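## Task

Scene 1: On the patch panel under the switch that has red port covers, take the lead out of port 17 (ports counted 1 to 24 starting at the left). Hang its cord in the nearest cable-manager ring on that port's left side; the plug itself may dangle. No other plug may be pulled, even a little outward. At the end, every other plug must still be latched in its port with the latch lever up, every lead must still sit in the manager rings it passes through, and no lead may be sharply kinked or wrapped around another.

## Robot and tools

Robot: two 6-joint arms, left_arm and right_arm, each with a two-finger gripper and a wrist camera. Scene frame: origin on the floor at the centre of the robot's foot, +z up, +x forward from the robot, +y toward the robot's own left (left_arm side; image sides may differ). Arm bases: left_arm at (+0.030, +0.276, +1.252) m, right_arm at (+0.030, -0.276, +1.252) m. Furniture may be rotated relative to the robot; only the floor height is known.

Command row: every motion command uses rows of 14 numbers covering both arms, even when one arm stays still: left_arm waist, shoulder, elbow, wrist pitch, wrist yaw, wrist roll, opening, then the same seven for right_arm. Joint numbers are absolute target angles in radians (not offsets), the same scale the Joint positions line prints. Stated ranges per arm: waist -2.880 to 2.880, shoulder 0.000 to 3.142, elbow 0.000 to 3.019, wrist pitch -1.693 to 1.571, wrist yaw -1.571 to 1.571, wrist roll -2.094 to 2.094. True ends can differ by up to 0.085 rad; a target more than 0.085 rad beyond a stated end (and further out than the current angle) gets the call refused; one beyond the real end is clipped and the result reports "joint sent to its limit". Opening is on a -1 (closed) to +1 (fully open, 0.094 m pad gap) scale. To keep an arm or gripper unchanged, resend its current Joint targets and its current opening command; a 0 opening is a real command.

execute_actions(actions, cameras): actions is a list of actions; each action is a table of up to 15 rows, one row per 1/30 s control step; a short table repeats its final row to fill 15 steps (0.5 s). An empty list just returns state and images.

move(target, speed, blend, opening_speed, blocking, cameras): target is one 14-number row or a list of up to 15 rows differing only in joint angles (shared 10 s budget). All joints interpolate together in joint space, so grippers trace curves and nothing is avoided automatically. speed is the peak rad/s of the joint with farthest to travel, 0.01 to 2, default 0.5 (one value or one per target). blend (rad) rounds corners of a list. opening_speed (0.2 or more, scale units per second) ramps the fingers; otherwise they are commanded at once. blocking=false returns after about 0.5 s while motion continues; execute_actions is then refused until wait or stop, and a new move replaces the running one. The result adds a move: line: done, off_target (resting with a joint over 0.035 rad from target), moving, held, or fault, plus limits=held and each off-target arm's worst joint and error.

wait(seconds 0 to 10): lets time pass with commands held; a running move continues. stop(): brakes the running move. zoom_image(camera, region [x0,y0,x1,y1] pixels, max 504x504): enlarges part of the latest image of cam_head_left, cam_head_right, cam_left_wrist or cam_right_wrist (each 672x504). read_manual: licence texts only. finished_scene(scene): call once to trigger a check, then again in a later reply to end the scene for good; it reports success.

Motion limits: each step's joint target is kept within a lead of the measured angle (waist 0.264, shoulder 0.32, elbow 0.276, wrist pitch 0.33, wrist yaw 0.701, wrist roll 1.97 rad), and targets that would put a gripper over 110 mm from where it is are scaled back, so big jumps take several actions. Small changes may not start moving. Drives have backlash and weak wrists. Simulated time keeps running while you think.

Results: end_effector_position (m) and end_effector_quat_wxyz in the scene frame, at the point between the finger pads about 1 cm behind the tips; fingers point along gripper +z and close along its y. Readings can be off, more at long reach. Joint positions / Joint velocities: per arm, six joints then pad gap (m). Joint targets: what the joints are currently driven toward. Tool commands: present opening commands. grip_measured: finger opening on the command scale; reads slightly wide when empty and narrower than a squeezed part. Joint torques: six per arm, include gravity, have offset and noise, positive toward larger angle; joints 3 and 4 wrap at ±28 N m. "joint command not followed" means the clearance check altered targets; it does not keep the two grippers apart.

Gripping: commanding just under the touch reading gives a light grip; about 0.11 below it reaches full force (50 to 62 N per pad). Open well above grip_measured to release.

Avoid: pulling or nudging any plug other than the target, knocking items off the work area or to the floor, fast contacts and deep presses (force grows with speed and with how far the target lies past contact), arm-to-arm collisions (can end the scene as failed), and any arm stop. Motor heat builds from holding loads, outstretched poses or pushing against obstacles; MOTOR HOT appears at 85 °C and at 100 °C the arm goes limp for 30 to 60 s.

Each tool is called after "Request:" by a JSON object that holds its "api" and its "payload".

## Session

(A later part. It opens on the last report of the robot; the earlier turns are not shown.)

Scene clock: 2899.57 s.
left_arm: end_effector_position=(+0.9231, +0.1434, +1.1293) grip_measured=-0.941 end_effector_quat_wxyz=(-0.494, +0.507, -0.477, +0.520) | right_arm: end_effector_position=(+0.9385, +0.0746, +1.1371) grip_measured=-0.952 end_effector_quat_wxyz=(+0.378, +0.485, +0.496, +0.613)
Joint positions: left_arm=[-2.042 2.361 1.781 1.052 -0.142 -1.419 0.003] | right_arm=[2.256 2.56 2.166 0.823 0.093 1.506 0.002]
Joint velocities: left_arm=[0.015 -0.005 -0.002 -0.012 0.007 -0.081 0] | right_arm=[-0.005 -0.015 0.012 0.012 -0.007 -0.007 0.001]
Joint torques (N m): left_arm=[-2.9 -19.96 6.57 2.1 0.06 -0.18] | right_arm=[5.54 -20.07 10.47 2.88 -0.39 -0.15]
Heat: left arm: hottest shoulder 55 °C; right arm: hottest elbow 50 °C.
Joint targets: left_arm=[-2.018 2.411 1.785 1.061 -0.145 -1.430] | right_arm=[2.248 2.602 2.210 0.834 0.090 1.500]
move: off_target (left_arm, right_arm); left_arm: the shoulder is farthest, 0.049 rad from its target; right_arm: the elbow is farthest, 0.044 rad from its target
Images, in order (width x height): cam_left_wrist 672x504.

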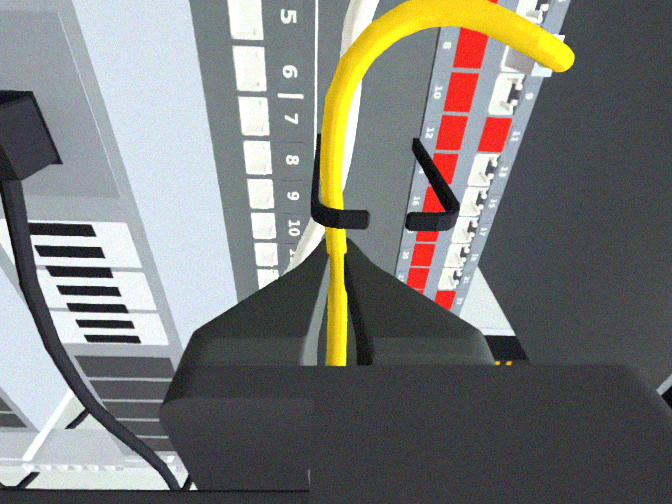

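Request:
{"api": "move", "payload": {"target": [-2.03,2.39,1.785,1.06,-0.15,-1.425,-0.72,2.248,2.602,2.21,0.835,0.09,1.5,-1], "opening_speed": 0.2}}

Scene clock: 2942.23 s.
left_arm: end_effector_position=(+0.9231, +0.1437, +1.1293) grip_measured=-0.724 end_effector_quat_wxyz=(-0.495, +0.507, -0.477, +0.520) | right_arm: end_effector_position=(+0.9371, +0.0753, +1.1330) grip_measured=-0.952 end_effector_quat_wxyz=(+0.377, +0.486, +0.497, +0.612)
Joint positions: left_arm=[-2.042 2.361 1.781 1.052 -0.144 -1.419 0.013] | right_arm=[2.256 2.565 2.166 0.823 0.093 1.506 0.002]
Joint velocities: left_arm=[-0.015 -0.005 0.002 0.007 -0.022 -0.007 0.001] | right_arm=[-0.015 0.005 0.012 -0.002 -0.007 -0.051 -0.001]
Joint torques (N m): left_arm=[-3.66 -21.71 6.67 2.18 -0.06 -0.15] | right_arm=[5.77 -20.84 10.11 2.76 -0.31 -0.22]
Heat: left arm: hottest shoulder 55 °C; right arm: hottest elbow 51 °C.
Joint targets: left_arm=[-2.030 2.390 1.785 1.060 -0.150 -1.425] | right_arm=[2.248 2.602 2.210 0.835 0.090 1.500]
move: off_target (right_arm); right_arm: the elbow is farthest, 0.044 rad from its target

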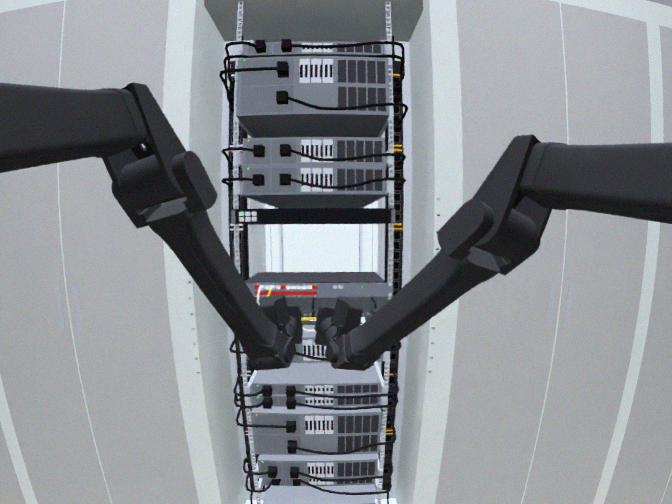

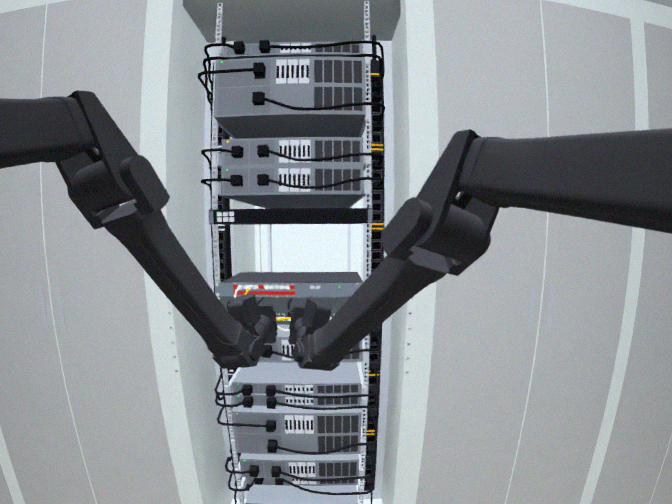

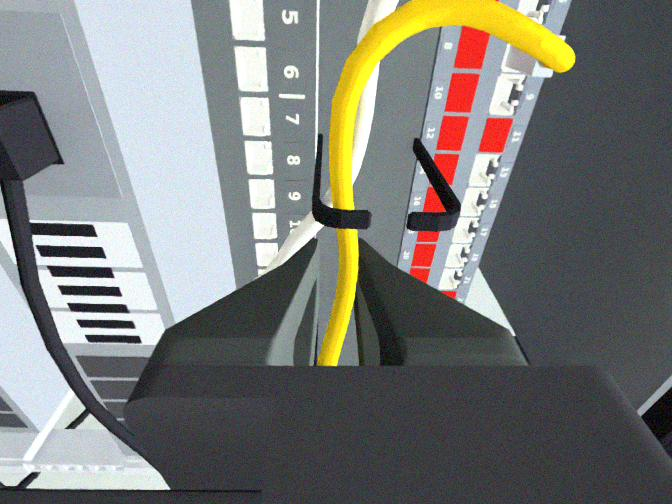

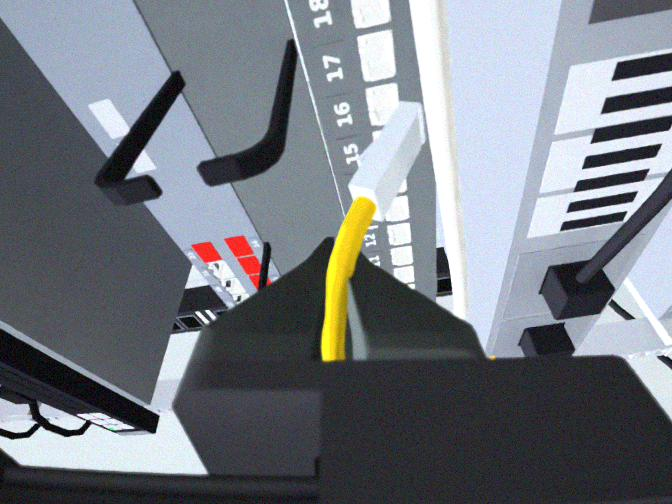

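Request:
{"api": "move", "payload": {"target": [-2.042,2.39,1.785,1.06,-0.146,-1.42,-0.3,2.248,2.602,2.21,0.835,0.09,1.5,-1], "opening_speed": 0.3, "cameras": ["cam_left_wrist"]}}

Request:
{"api": "move", "payload": {"target": [[-2.036,2.23,1.52,1.15,-0.06,-1.42,-0.3,2.248,2.602,2.21,0.835,0.09,1.5,-1],[-2.006,2.099,1.27,1.206,0.23,0.2,-0.3,2.248,2.602,2.21,0.835,0.09,1.5,-1]], "speed": [0.2,0.6], "cameras": ["cam_left_wrist","cam_right_wrist"]}}

Scene clock: 2960.03 s.
left_arm: end_effector_position=(+0.9229, +0.1419, +1.1296) grip_measured=-0.304 end_effector_quat_wxyz=(-0.491, +0.508, -0.475, +0.524) | right_arm: end_effector_position=(+0.9352, +0.0762, +1.1277) grip_measured=-0.952 end_effector_quat_wxyz=(+0.376, +0.486, +0.499, +0.611)
Joint positions: left_arm=[-2.043 2.361 1.781 1.052 -0.141 -1.428 0.033] | right_arm=[2.256 2.571 2.166 0.823 0.093 1.506 0.002]
Joint velocities: left_arm=[-0.005 -0.005 0.007 0.007 -0.022 -0.007 0.001] | right_arm=[0.005 -0.005 0.007 -0.017 -0.037 0.022 0]
Joint torques (N m): left_arm=[-4.48 -22.01 6.76 2.15 -0.1 -0.12] | right_arm=[5.71 -20.95 10.22 2.85 -0.27 -0.18]
Heat: left arm: hottest shoulder 56 °C; right arm: hottest elbow 51 °C.
Joint targets: left_arm=[-2.042 2.390 1.785 1.060 -0.147 -1.429] | right_arm=[2.248 2.603 2.210 0.835 0.090 1.500]
move: off_target (right_arm); right_arm: the elbow is farthest, 0.044 rad from its target
Images, in order (width x height): cam_left_wrist 672x504.

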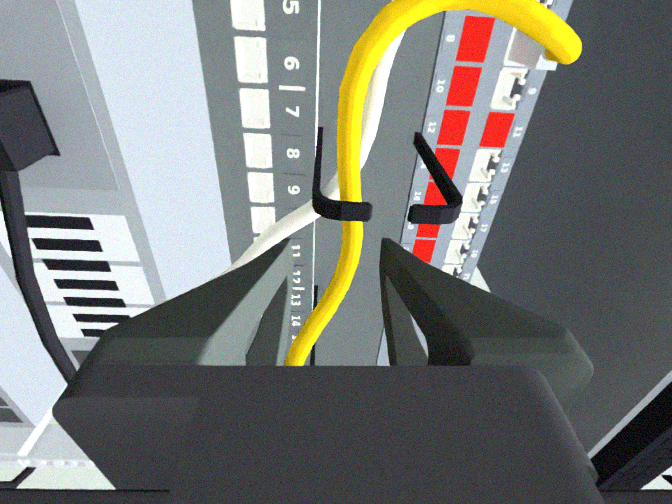

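Scene clock: 2965.03 s.
left_arm: end_effector_position=(+0.7936, +0.1135, +1.1420) grip_measured=-0.303 end_effector_quat_wxyz=(-0.677, -0.123, -0.713, +0.134) | right_arm: end_effector_position=(+0.9323, +0.0776, +1.1197) grip_measured=-0.952 end_effector_quat_wxyz=(+0.374, +0.488, +0.502, +0.608)
Joint positions: left_arm=[-2.026 2.131 1.276 1.176 0.22 0.185 0.033] | right_arm=[2.256 2.58 2.166 0.823 0.093 1.506 0.002]
Joint velocities: left_arm=[-0.024 -0.005 -0.007 0.007 0.051 -0.007 -0.001] | right_arm=[0.005 -0.005 -0.007 -0.002 0.081 -0.051 0.001]
Joint torques (N m): left_arm=[-2.14 -23.3 3.73 2.93 0.27 -0.08] | right_arm=[6.36 -22.07 10.18 2.73 -0.31 -0.18]
Heat: left arm: hottest shoulder 56 °C; right arm: hottest elbow 51 °C.
Joint targets: left_arm=[-2.007 2.099 1.271 1.205 0.223 0.200] | right_arm=[2.248 2.602 2.210 0.835 0.090 1.500]
move: off_target (right_arm); right_arm: the elbow is farthest, 0.044 rad from its target
Images, in order (width x height): cam_left_wrist 672x504, cam_right_wrist 672x504.

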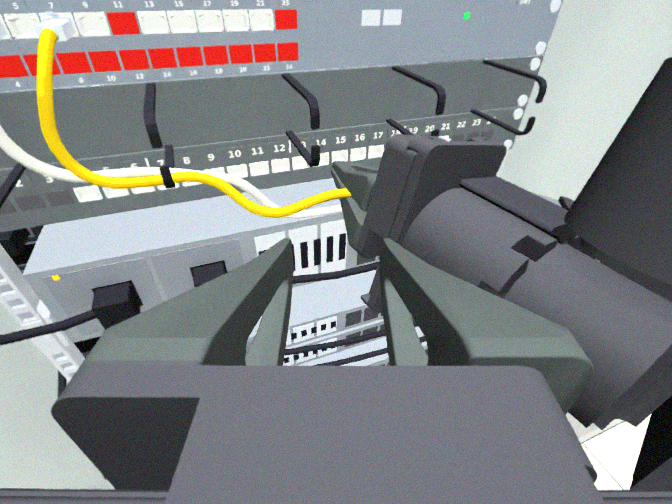

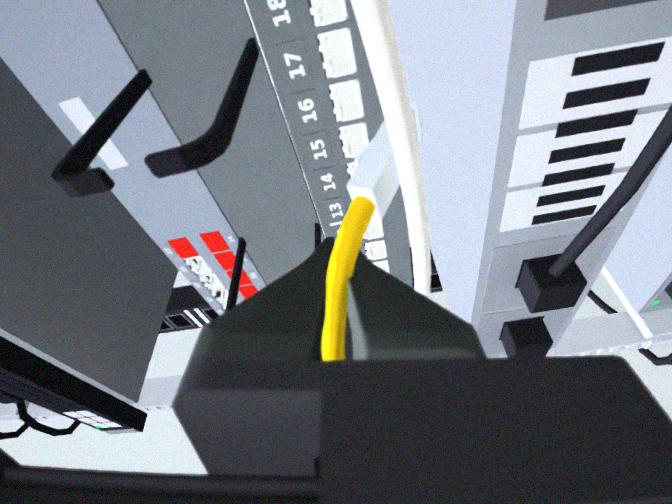

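Request:
{"api": "zoom_image", "payload": {"camera": "cam_left_wrist", "region": [100, 60, 436, 312]}}

Scaled by 1.500 from the camera's 672x504 image, which has a finer 960x720 frame.

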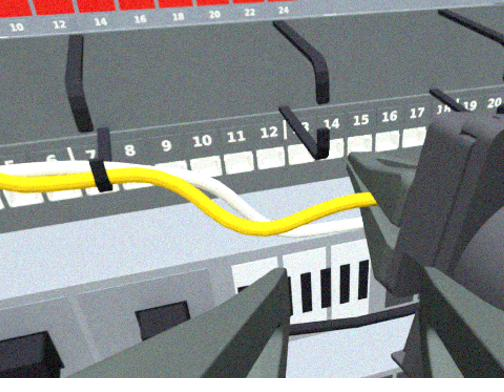

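Request:
{"api": "move", "payload": {"target": [-2.006,2.099,1.27,1.206,0.23,0.2,-0.3,2.26,2.475,1.93,0.981,0.095,1.5,-1], "speed": 0.25, "cameras": ["cam_left_wrist","cam_right_wrist"]}}

Request:
{"api": "move", "payload": {"target": [-2.006,2.08,1.27,1.206,0.23,0.2,-0.3,2.273,2.38,1.87,0.965,0.105,1.5,-1], "speed": 0.25, "cameras": ["cam_left_wrist","cam_right_wrist"]}}

Scene clock: 3007.80 s.
left_arm: end_effector_position=(+0.7935, +0.1125, +1.1434) grip_measured=-0.303 end_effector_quat_wxyz=(-0.678, -0.126, -0.711, +0.136) | right_arm: end_effector_position=(+0.8955, +0.0632, +1.1226) grip_measured=-0.952 end_effector_quat_wxyz=(+0.375, +0.487, +0.500, +0.610)
Joint positions: left_arm=[-2.026 2.129 1.276 1.176 0.227 0.187 0.033] | right_arm=[2.256 2.489 1.946 0.959 0.093 1.506 0.002]
Joint velocities: left_arm=[-0.005 -0.005 0.007 0.002 0.022 -0.037 0] | right_arm=[-0.005 0.005 -0.007 -0.002 -0.007 -0.037 0]
Joint torques (N m): left_arm=[-2.43 -23.53 3.78 3.02 0.29 -0.07] | right_arm=[6.36 -23.47 5 3.19 -0.11 -0.2]
Heat: left arm: hottest shoulder 52 °C; right arm: hottest elbow 52 °C.
Joint targets: left_arm=[-2.007 2.098 1.270 1.206 0.230 0.200] | right_arm=[2.260 2.474 1.930 0.981 0.095 1.500]
move: done
Images, in order (width x height): cam_left_wrist 672x504, cam_right_wrist 672x504.

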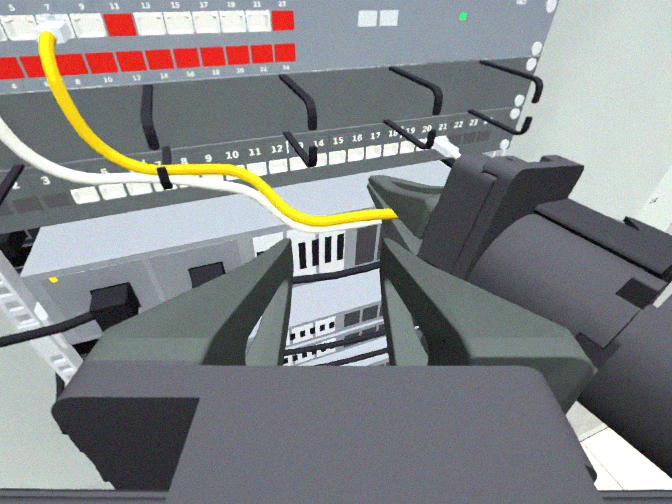

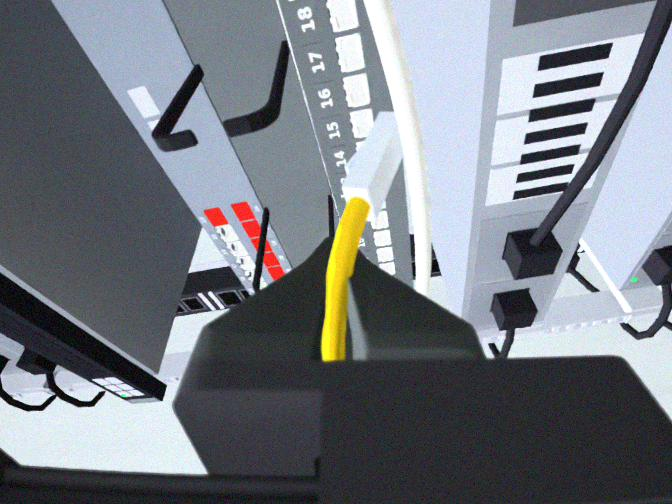

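Scene clock: 3008.93 s.
left_arm: end_effector_position=(+0.7985, +0.1157, +1.1570) grip_measured=-0.303 end_effector_quat_wxyz=(-0.685, -0.125, -0.705, +0.134) | right_arm: end_effector_position=(+0.9002, +0.0506, +1.1645) grip_measured=-0.952 end_effector_quat_wxyz=(+0.381, +0.486, +0.492, +0.613)
Joint positions: left_arm=[-2.025 2.109 1.276 1.176 0.227 0.187 0.033] | right_arm=[2.256 2.399 1.875 0.959 0.101 1.506 0.002]
Joint velocities: left_arm=[-0.005 -0.005 -0.012 0.007 -0.037 0.051 0] | right_arm=[-0.015 0.005 0.007 0.007 0.066 0.081 0.001]
Joint torques (N m): left_arm=[-2.02 -23.3 3.9 2.92 0.25 -0.09] | right_arm=[6.65 -23.41 5.98 2.52 -0.01 -0.18]
Heat: left arm: hottest shoulder 52 °C; right arm: hottest elbow 51 °C.
Joint targets: left_arm=[-2.005 2.081 1.270 1.206 0.230 0.200] | right_arm=[2.273 2.381 1.869 0.965 0.104 1.500]
move: done
Images, in order (width x height): cam_left_wrist 672x504, cam_right_wrist 672x504.

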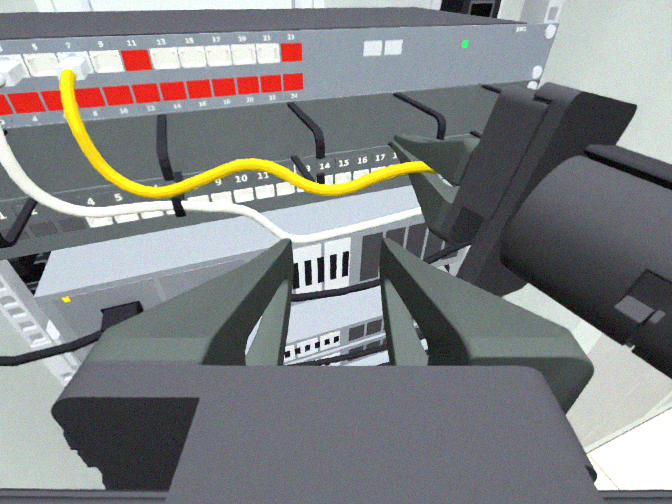

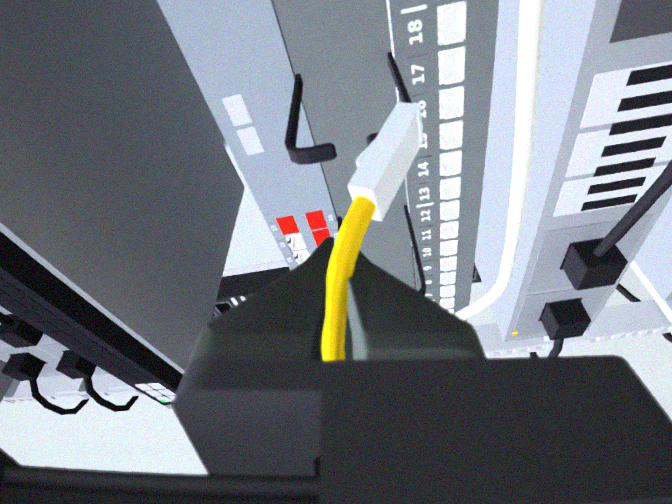

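Request:
{"api": "zoom_image", "payload": {"camera": "cam_left_wrist", "region": [100, 80, 484, 280]}}

Scaled by 1.312 from the camera's 672x504 image, which has a finer 960x720 frame.

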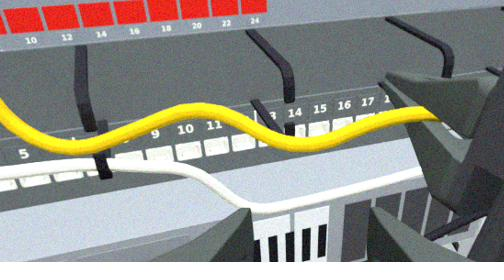

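Request:
{"api": "move", "payload": {"target": [-2.088,2.262,1.59,1.13,-0.19,-1.347,-0.3,2.273,2.38,1.87,0.965,0.105,1.5,-1], "speed": 0.6, "cameras": ["cam_left_wrist","cam_right_wrist"]}}

Scene clock: 3059.37 s.
left_arm: end_effector_position=(+0.8727, +0.1418, +1.1473) grip_measured=-0.302 end_effector_quat_wxyz=(-0.513, +0.499, -0.499, +0.489) | right_arm: end_effector_position=(+0.9003, +0.0503, +1.1645) grip_measured=-0.952 end_effector_quat_wxyz=(+0.382, +0.487, +0.492, +0.613)
Joint positions: left_arm=[-2.066 2.246 1.551 1.147 -0.188 -1.332 0.033] | right_arm=[2.256 2.399 1.875 0.959 0.102 1.506 0.002]
Joint velocities: left_arm=[0.005 -0.005 -0.007 0.002 -0.066 -0.066 0.001] | right_arm=[0.005 -0.005 -0.002 -0.002 -0.037 0.022 0]
Joint torques (N m): left_arm=[-6.18 -21.36 8.88 1.24 0.05 -0.26] | right_arm=[6.36 -24.18 5.93 2.43 -0.01 -0.2]
Heat: left arm: hottest shoulder 57 °C; right arm: hottest shoulder 50 °C.
Joint targets: left_arm=[-2.088 2.262 1.590 1.130 -0.191 -1.347] | right_arm=[2.273 2.380 1.870 0.965 0.106 1.500]
move: off_target (left_arm); left_arm: the elbow is farthest, 0.039 rad from its target
Images, in order (width x height): cam_left_wrist 672x504, cam_right_wrist 672x504.

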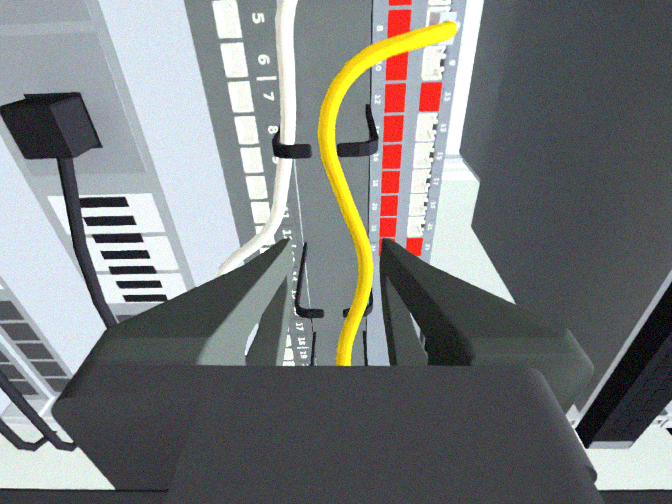

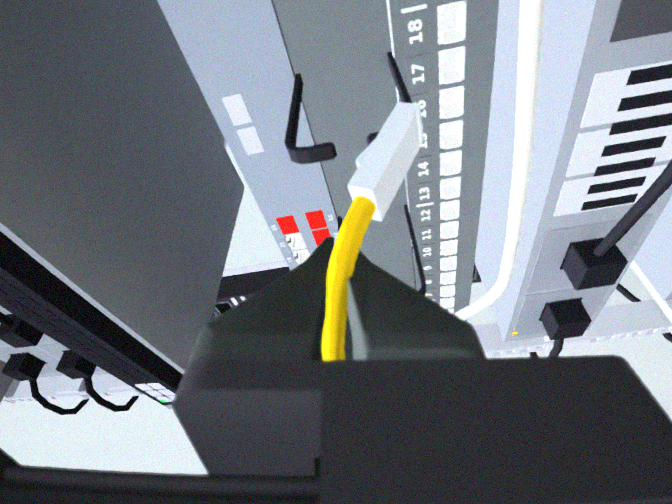

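Request:
{"api": "move", "payload": {"target": [-2.075,2.319,1.75,1.04,-0.178,-1.352,-0.3,2.273,2.38,1.87,0.965,0.105,1.5,-1], "speed": 0.3, "cameras": ["cam_left_wrist","cam_right_wrist"]}}

Scene clock: 3072.97 s.
left_arm: end_effector_position=(+0.9111, +0.1341, +1.1483) grip_measured=-0.302 end_effector_quat_wxyz=(-0.513, +0.496, -0.496, +0.495) | right_arm: end_effector_position=(+0.9003, +0.0503, +1.1645) grip_measured=-0.952 end_effector_quat_wxyz=(+0.382, +0.487, +0.492, +0.613)
Joint positions: left_arm=[-2.066 2.301 1.706 1.056 -0.181 -1.336 0.033] | right_arm=[2.256 2.399 1.875 0.959 0.102 1.506 0.002]
Joint velocities: left_arm=[0.005 0.005 -0.012 -0.017 -0.022 -0.007 0] | right_arm=[-0.005 -0.005 -0.022 0.007 -0.037 0.066 0]
Joint torques (N m): left_arm=[-5.13 -22.95 10.03 1.25 0.25 -0.23] | right_arm=[7.41 -23.65 6.15 2.41 -0.08 -0.22]
Heat: left arm: hottest shoulder 55 °C; right arm: hottest shoulder 50 °C.
Joint targets: left_arm=[-2.075 2.319 1.749 1.039 -0.178 -1.351] | right_arm=[2.273 2.380 1.870 0.965 0.105 1.500]
move: off_target (left_arm); left_arm: the elbow is farthest, 0.044 rad from its target
Images, in order (width x height): cam_left_wrist 672x504, cam_right_wrist 672x504.

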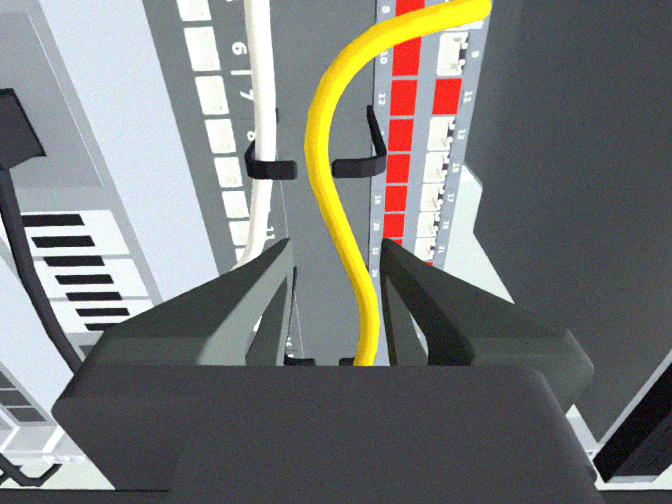

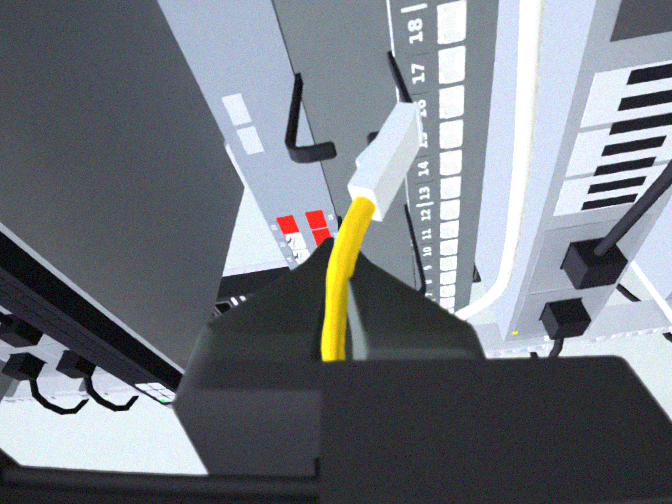

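Request:
{"api": "move", "payload": {"target": [-2.073,2.333,1.79,1.015,-0.175,-1.352,-0.3,2.273,2.38,1.87,0.965,0.105,1.5,-1], "speed": 0.3, "cameras": ["cam_left_wrist"]}}

Request:
{"api": "move", "payload": {"target": [-2.073,2.333,1.79,1.015,-0.175,-1.352,-1,2.273,2.38,1.87,0.965,0.105,1.5,-1], "opening_speed": 0.5, "cameras": ["cam_left_wrist","cam_right_wrist"]}}

Scene clock: 3082.73 s.
left_arm: end_effector_position=(+0.9210, +0.1323, +1.1504) grip_measured=-0.302 end_effector_quat_wxyz=(-0.512, +0.495, -0.495, +0.497) | right_arm: end_effector_position=(+0.9003, +0.0503, +1.1645) grip_measured=-0.952 end_effector_quat_wxyz=(+0.382, +0.487, +0.492, +0.613)
Joint positions: left_arm=[-2.066 2.313 1.746 1.032 -0.178 -1.338 0.033] | right_arm=[2.256 2.399 1.875 0.959 0.102 1.506 0.002]
Joint velocities: left_arm=[-0.015 0.005 -0.002 -0.007 -0.066 -0.095 0.001] | right_arm=[0.005 -0.005 -0.002 -0.007 0.066 -0.066 0.001]
Joint torques (N m): left_arm=[-5.19 -22.77 10.25 1.18 0.29 -0.26] | right_arm=[6.77 -24.29 6.06 2.41 -0.08 -0.2]
Heat: left arm: hottest shoulder 54 °C; right arm: hottest shoulder 51 °C.
Joint targets: left_arm=[-2.073 2.332 1.790 1.015 -0.175 -1.353] | right_arm=[2.273 2.380 1.870 0.965 0.105 1.500]
move: off_target (left_arm); left_arm: the elbow is farthest, 0.044 rad from its target
Images, in order (width x height): cam_left_wrist 672x504.

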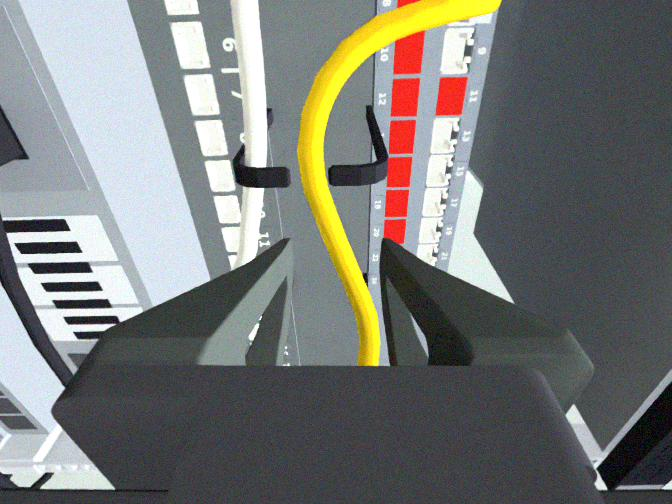

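Scene clock: 3084.43 s.
left_arm: end_effector_position=(+0.9201, +0.1311, +1.1456) grip_measured=-0.951 end_effector_quat_wxyz=(-0.511, +0.495, -0.497, +0.496) | right_arm: end_effector_position=(+0.8999, +0.0513, +1.1648) grip_measured=-0.952 end_effector_quat_wxyz=(+0.382, +0.487, +0.492, +0.613)
Joint positions: left_arm=[-2.066 2.321 1.749 1.032 -0.176 -1.338 0.002] | right_arm=[2.258 2.399 1.875 0.959 0.104 1.506 0.002]
Joint velocities: left_arm=[0.005 0.005 -0.002 -0.012 -0.022 0.066 0] | right_arm=[-0.005 0.005 0.002 0.022 -0.007 -0.037 0]
Joint torques (N m): left_arm=[-5.25 -23.24 9.98 1.24 0.22 -0.22] | right_arm=[7.06 -23.88 5.79 2.56 -0.11 -0.21]
Heat: left arm: hottest shoulder 54 °C; right arm: hottest shoulder 51 °C.
Joint targets: left_arm=[-2.073 2.334 1.790 1.015 -0.175 -1.352] | right_arm=[2.273 2.380 1.870 0.965 0.105 1.500]
move: off_target (left_arm); left_arm: the elbow is farthest, 0.041 rad from its target
Images, in order (width x height): cam_left_wrist 672x504, cam_right_wrist 672x504.

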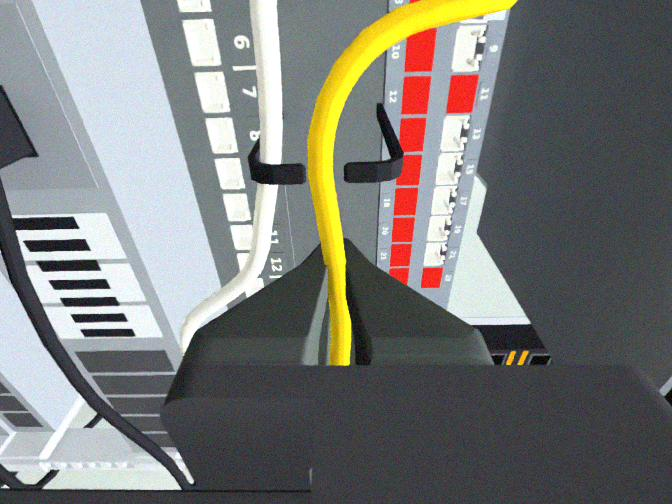

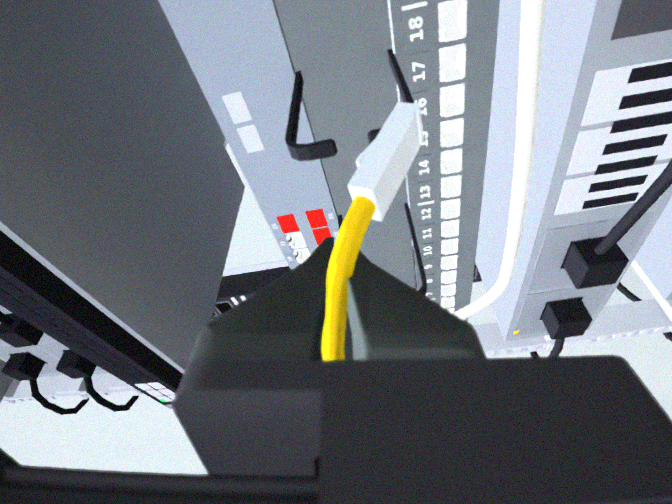

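Request:
{"api": "zoom_image", "payload": {"camera": "cam_head_left", "region": [240, 270, 400, 390]}}

Request:
{"api": "zoom_image", "payload": {"camera": "cam_head_right", "region": [220, 270, 380, 390]}}

This scene's latest camera images include none from cam_head_left. They are from: cam_left_wrist, cam_right_wrist. cam_head_left's image comes with the result of a call that names it in "cameras".

This scene's latest camera images include none from cam_head_right. They are from: cam_left_wrist, cam_right_wrist. cam_head_right's image comes with the result of a call that names it in "cameras".

Request:
{"api": "move", "payload": {"target": [-2.035,2.333,1.79,1.015,-0.155,-1.352,-1,2.273,2.38,1.87,0.965,0.105,1.5,-1], "speed": 0.1}}

Request:
{"api": "zoom_image", "payload": {"camera": "cam_head_left", "region": [260, 280, 380, 370]}}

Request:
{"api": "zoom_image", "payload": {"camera": "cam_head_right", "region": [220, 280, 340, 370]}}

Scene clock: 3109.70 s.
left_arm: end_effector_position=(+0.9207, +0.1317, +1.1455) grip_measured=-0.953 end_effector_quat_wxyz=(-0.508, +0.491, -0.500, +0.501) | right_arm: end_effector_position=(+0.8994, +0.0526, +1.1651) grip_measured=-0.952 end_effector_quat_wxyz=(+0.381, +0.487, +0.492, +0.613)
Joint positions: left_arm=[-2.062 2.321 1.749 1.032 -0.156 -1.339 0.002] | right_arm=[2.26 2.399 1.875 0.959 0.104 1.506 0.002]
Joint velocities: left_arm=[-0.005 -0.024 -0.007 0.007 0.051 0.007 -0.001] | right_arm=[-0.015 0.005 -0.007 0.007 -0.051 -0.037 0]
Joint torques (N m): left_arm=[-2.96 -23.59 9.92 1.24 0.22 -0.21] | right_arm=[6.01 -23.47 6.13 2.45 -0.12 -0.2]
Heat: left arm: hottest shoulder 52 °C; right arm: hottest shoulder 51 °C.
Joint targets: left_arm=[-2.035 2.333 1.790 1.015 -0.155 -1.352] | right_arm=[2.274 2.380 1.870 0.965 0.105 1.500]
move: off_target (left_arm); left_arm: the elbow is farthest, 0.041 rad from its target

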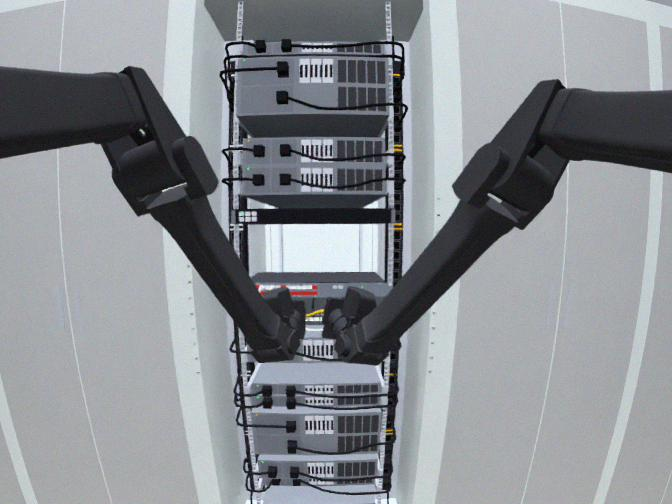

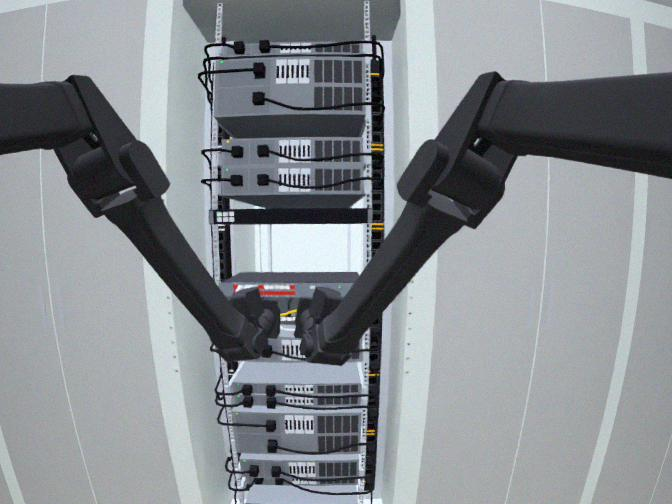

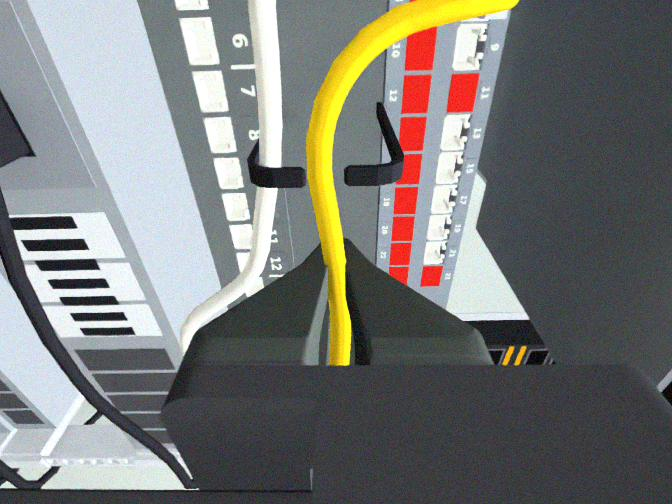

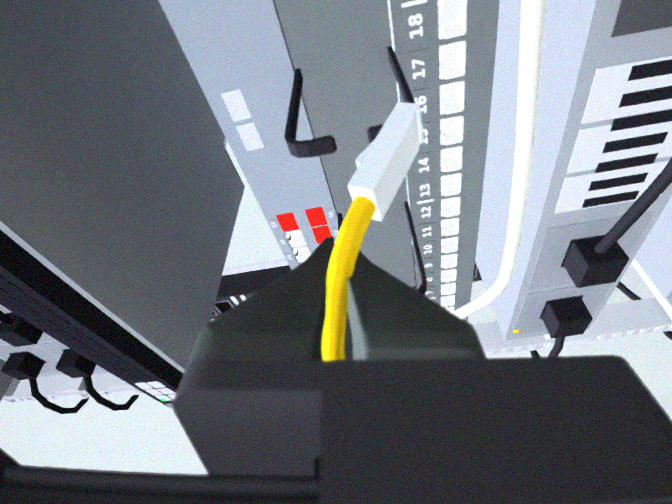

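Scaled by 4.200 from the camera's 672x504 image, which has a finer 960x720 frame.

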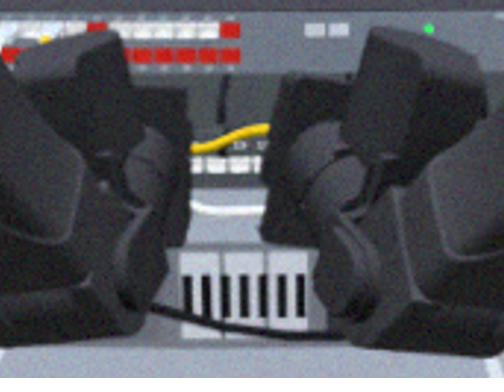

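Scaled by 4.200 from the camera's 672x504 image, which has a finer 960x720 frame.

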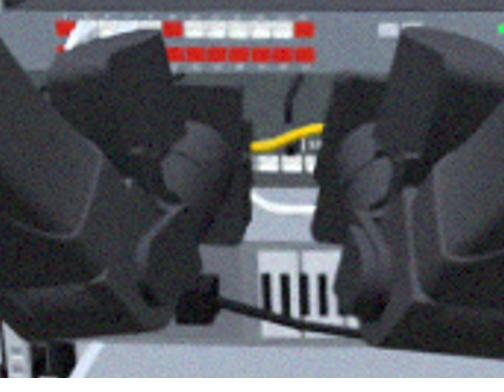

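Request:
{"api": "move", "payload": {"target": [-2.035,2.333,1.79,1.015,-0.155,-1.352,-1,2.27,2.43,1.91,0.955,0.105,1.5,-1], "speed": 0.1}}

Request:
{"api": "zoom_image", "payload": {"camera": "cam_head_left", "region": [290, 290, 350, 335]}}

Request:
{"api": "zoom_image", "payload": {"camera": "cam_head_right", "region": [260, 290, 320, 335]}}

Scene clock: 3126.63 s.
left_arm: end_effector_position=(+0.9210, +0.1342, +1.1450) grip_measured=-0.953 end_effector_quat_wxyz=(-0.509, +0.491, -0.499, +0.500) | right_arm: end_effector_position=(+0.8982, +0.0533, +1.1613) grip_measured=-0.952 end_effector_quat_wxyz=(+0.380, +0.487, +0.493, +0.612)
Joint positions: left_arm=[-2.059 2.321 1.749 1.032 -0.156 -1.341 0.002] | right_arm=[2.26 2.404 1.875 0.959 0.104 1.506 0.002]
Joint velocities: left_arm=[-0.015 -0.005 0.017 0.002 0.007 -0.051 0] | right_arm=[0.005 0.005 -0.012 -0.002 0.022 -0.007 0.001]
Joint torques (N m): left_arm=[-2.78 -23.41 9.95 1.22 0.2 -0.18] | right_arm=[6.53 -19.49 8.77 2.07 -0.1 -0.24]
Heat: left arm: hottest shoulder 52 °C; right arm: hottest shoulder 51 °C.
Joint targets: left_arm=[-2.034 2.333 1.790 1.015 -0.155 -1.353] | right_arm=[2.270 2.430 1.910 0.955 0.105 1.500]
move: off_target (left_arm); left_arm: the elbow is farthest, 0.041 rad from its target

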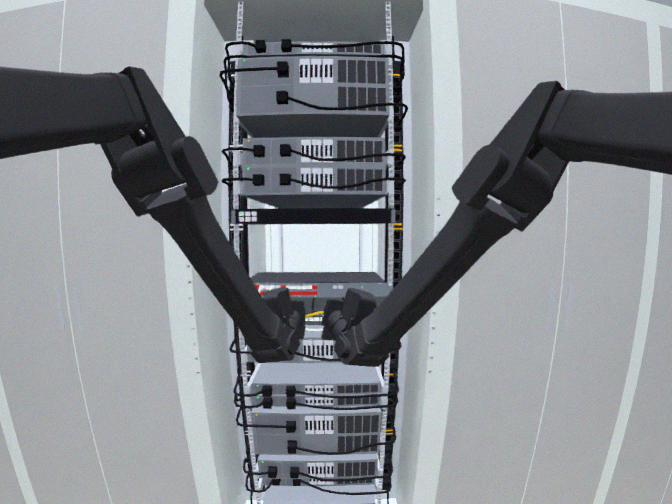

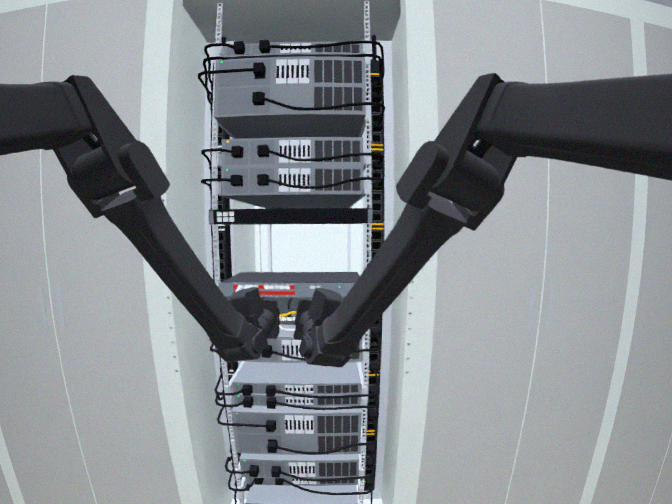

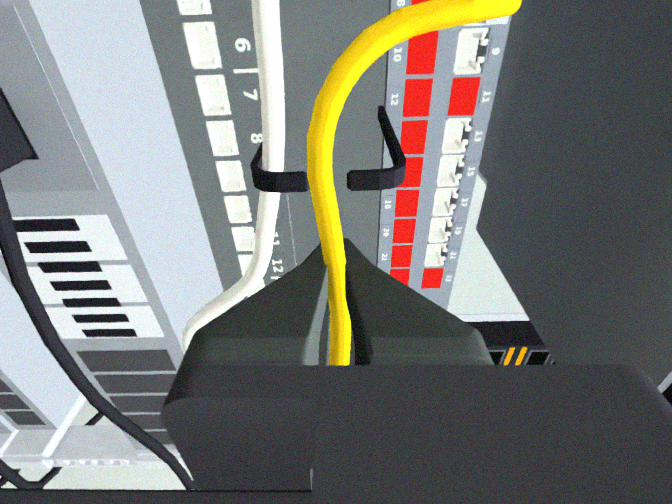

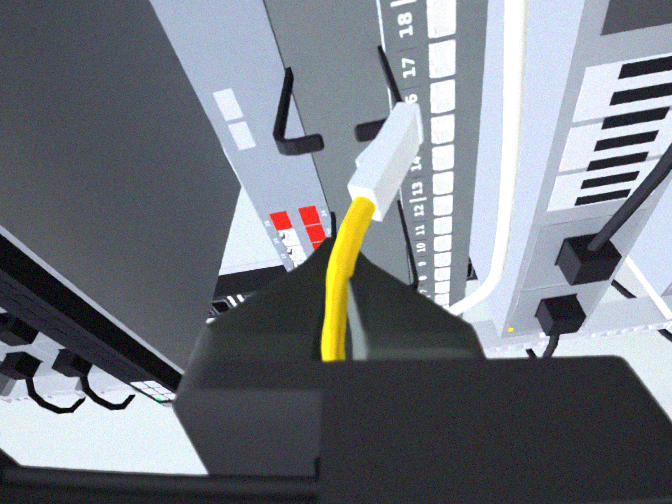

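Scaled by 8.400 from the camera's 672x504 image, which has a finer 960x720 frame.

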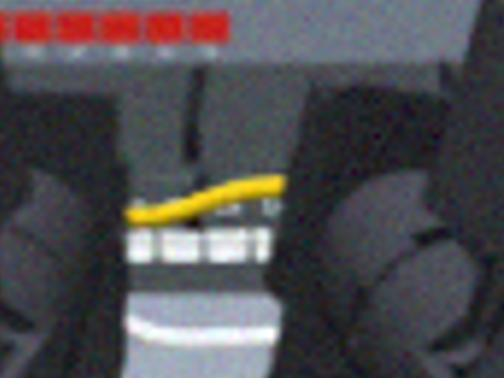

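Scaled by 8.400 from the camera's 672x504 image, which has a finer 960x720 frame.

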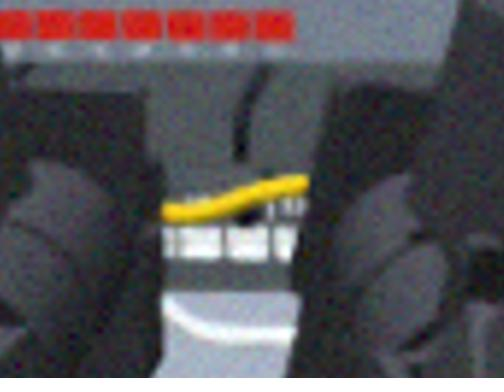

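Request:
{"api": "move", "payload": {"target": [-2.033,2.345,1.828,0.993,-0.152,-1.353,-1,2.262,2.464,2.018,0.885,0.097,1.5,-1], "speed": 0.15}}

Request:
{"api": "zoom_image", "payload": {"camera": "cam_head_left", "region": [290, 290, 350, 335]}}

Request:
{"api": "zoom_image", "payload": {"camera": "cam_head_right", "region": [260, 290, 320, 335]}}

Scene clock: 3155.63 s.
left_arm: end_effector_position=(+0.9276, +0.1417, +1.1394) grip_measured=-0.953 end_effector_quat_wxyz=(-0.510, +0.494, -0.502, +0.494) | right_arm: end_effector_position=(+0.9141, +0.0604, +1.1585) grip_measured=-0.952 end_effector_quat_wxyz=(+0.378, +0.488, +0.497, +0.610)
Joint positions: left_arm=[-2.048 2.333 1.775 1.009 -0.156 -1.341 0.002] | right_arm=[2.26 2.439 1.961 0.899 0.102 1.506 0.002]
Joint velocities: left_arm=[-0.015 0.005 -0.002 -0.017 0.022 -0.095 0] | right_arm=[-0.015 -0.005 -0.007 -0.012 0.037 0.037 0.001]
Joint torques (N m): left_arm=[-3.66 -23.47 11.02 1.31 0.32 -0.21] | right_arm=[4.84 -20.84 10.58 1.5 -0.41 -0.2]
Heat: left arm: hottest shoulder 53 °C; right arm: hottest shoulder 49 °C.
Joint targets: left_arm=[-2.033 2.344 1.828 0.993 -0.152 -1.353] | right_arm=[2.262 2.464 2.019 0.886 0.096 1.500]
move: off_target (left_arm, right_arm); left_arm: the elbow is farthest, 0.053 rad from its target; right_arm: the elbow is farthest, 0.057 rad from its target

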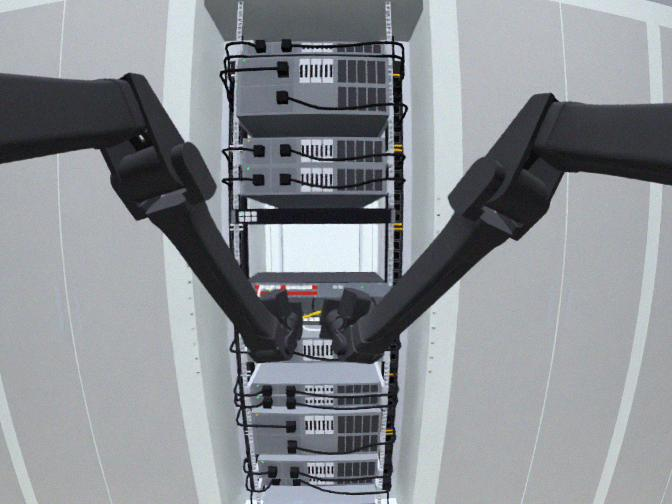

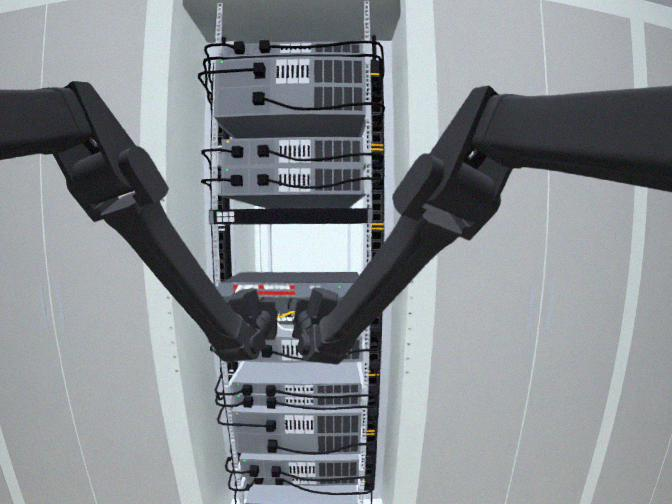

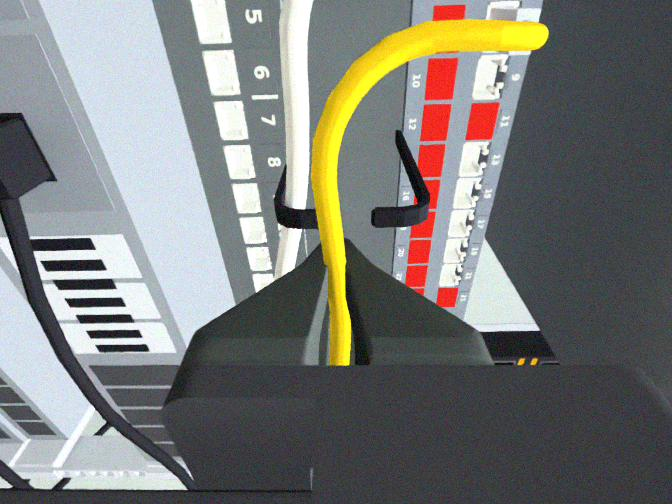

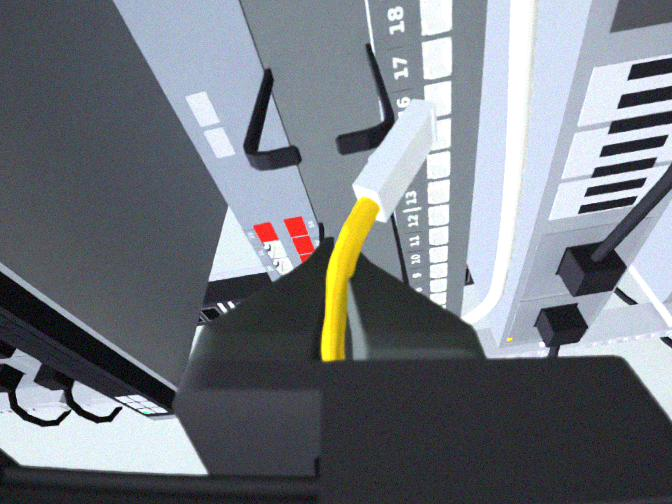

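Scaled by 8.400 from the camera's 672x504 image, which has a finer 960x720 frame.

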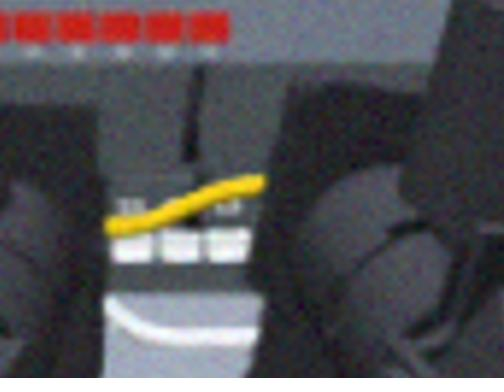

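Scaled by 8.400 from the camera's 672x504 image, which has a finer 960x720 frame.

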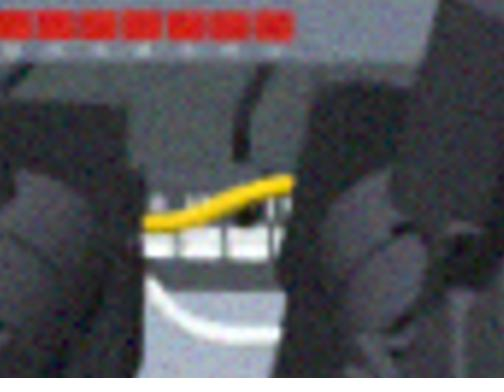

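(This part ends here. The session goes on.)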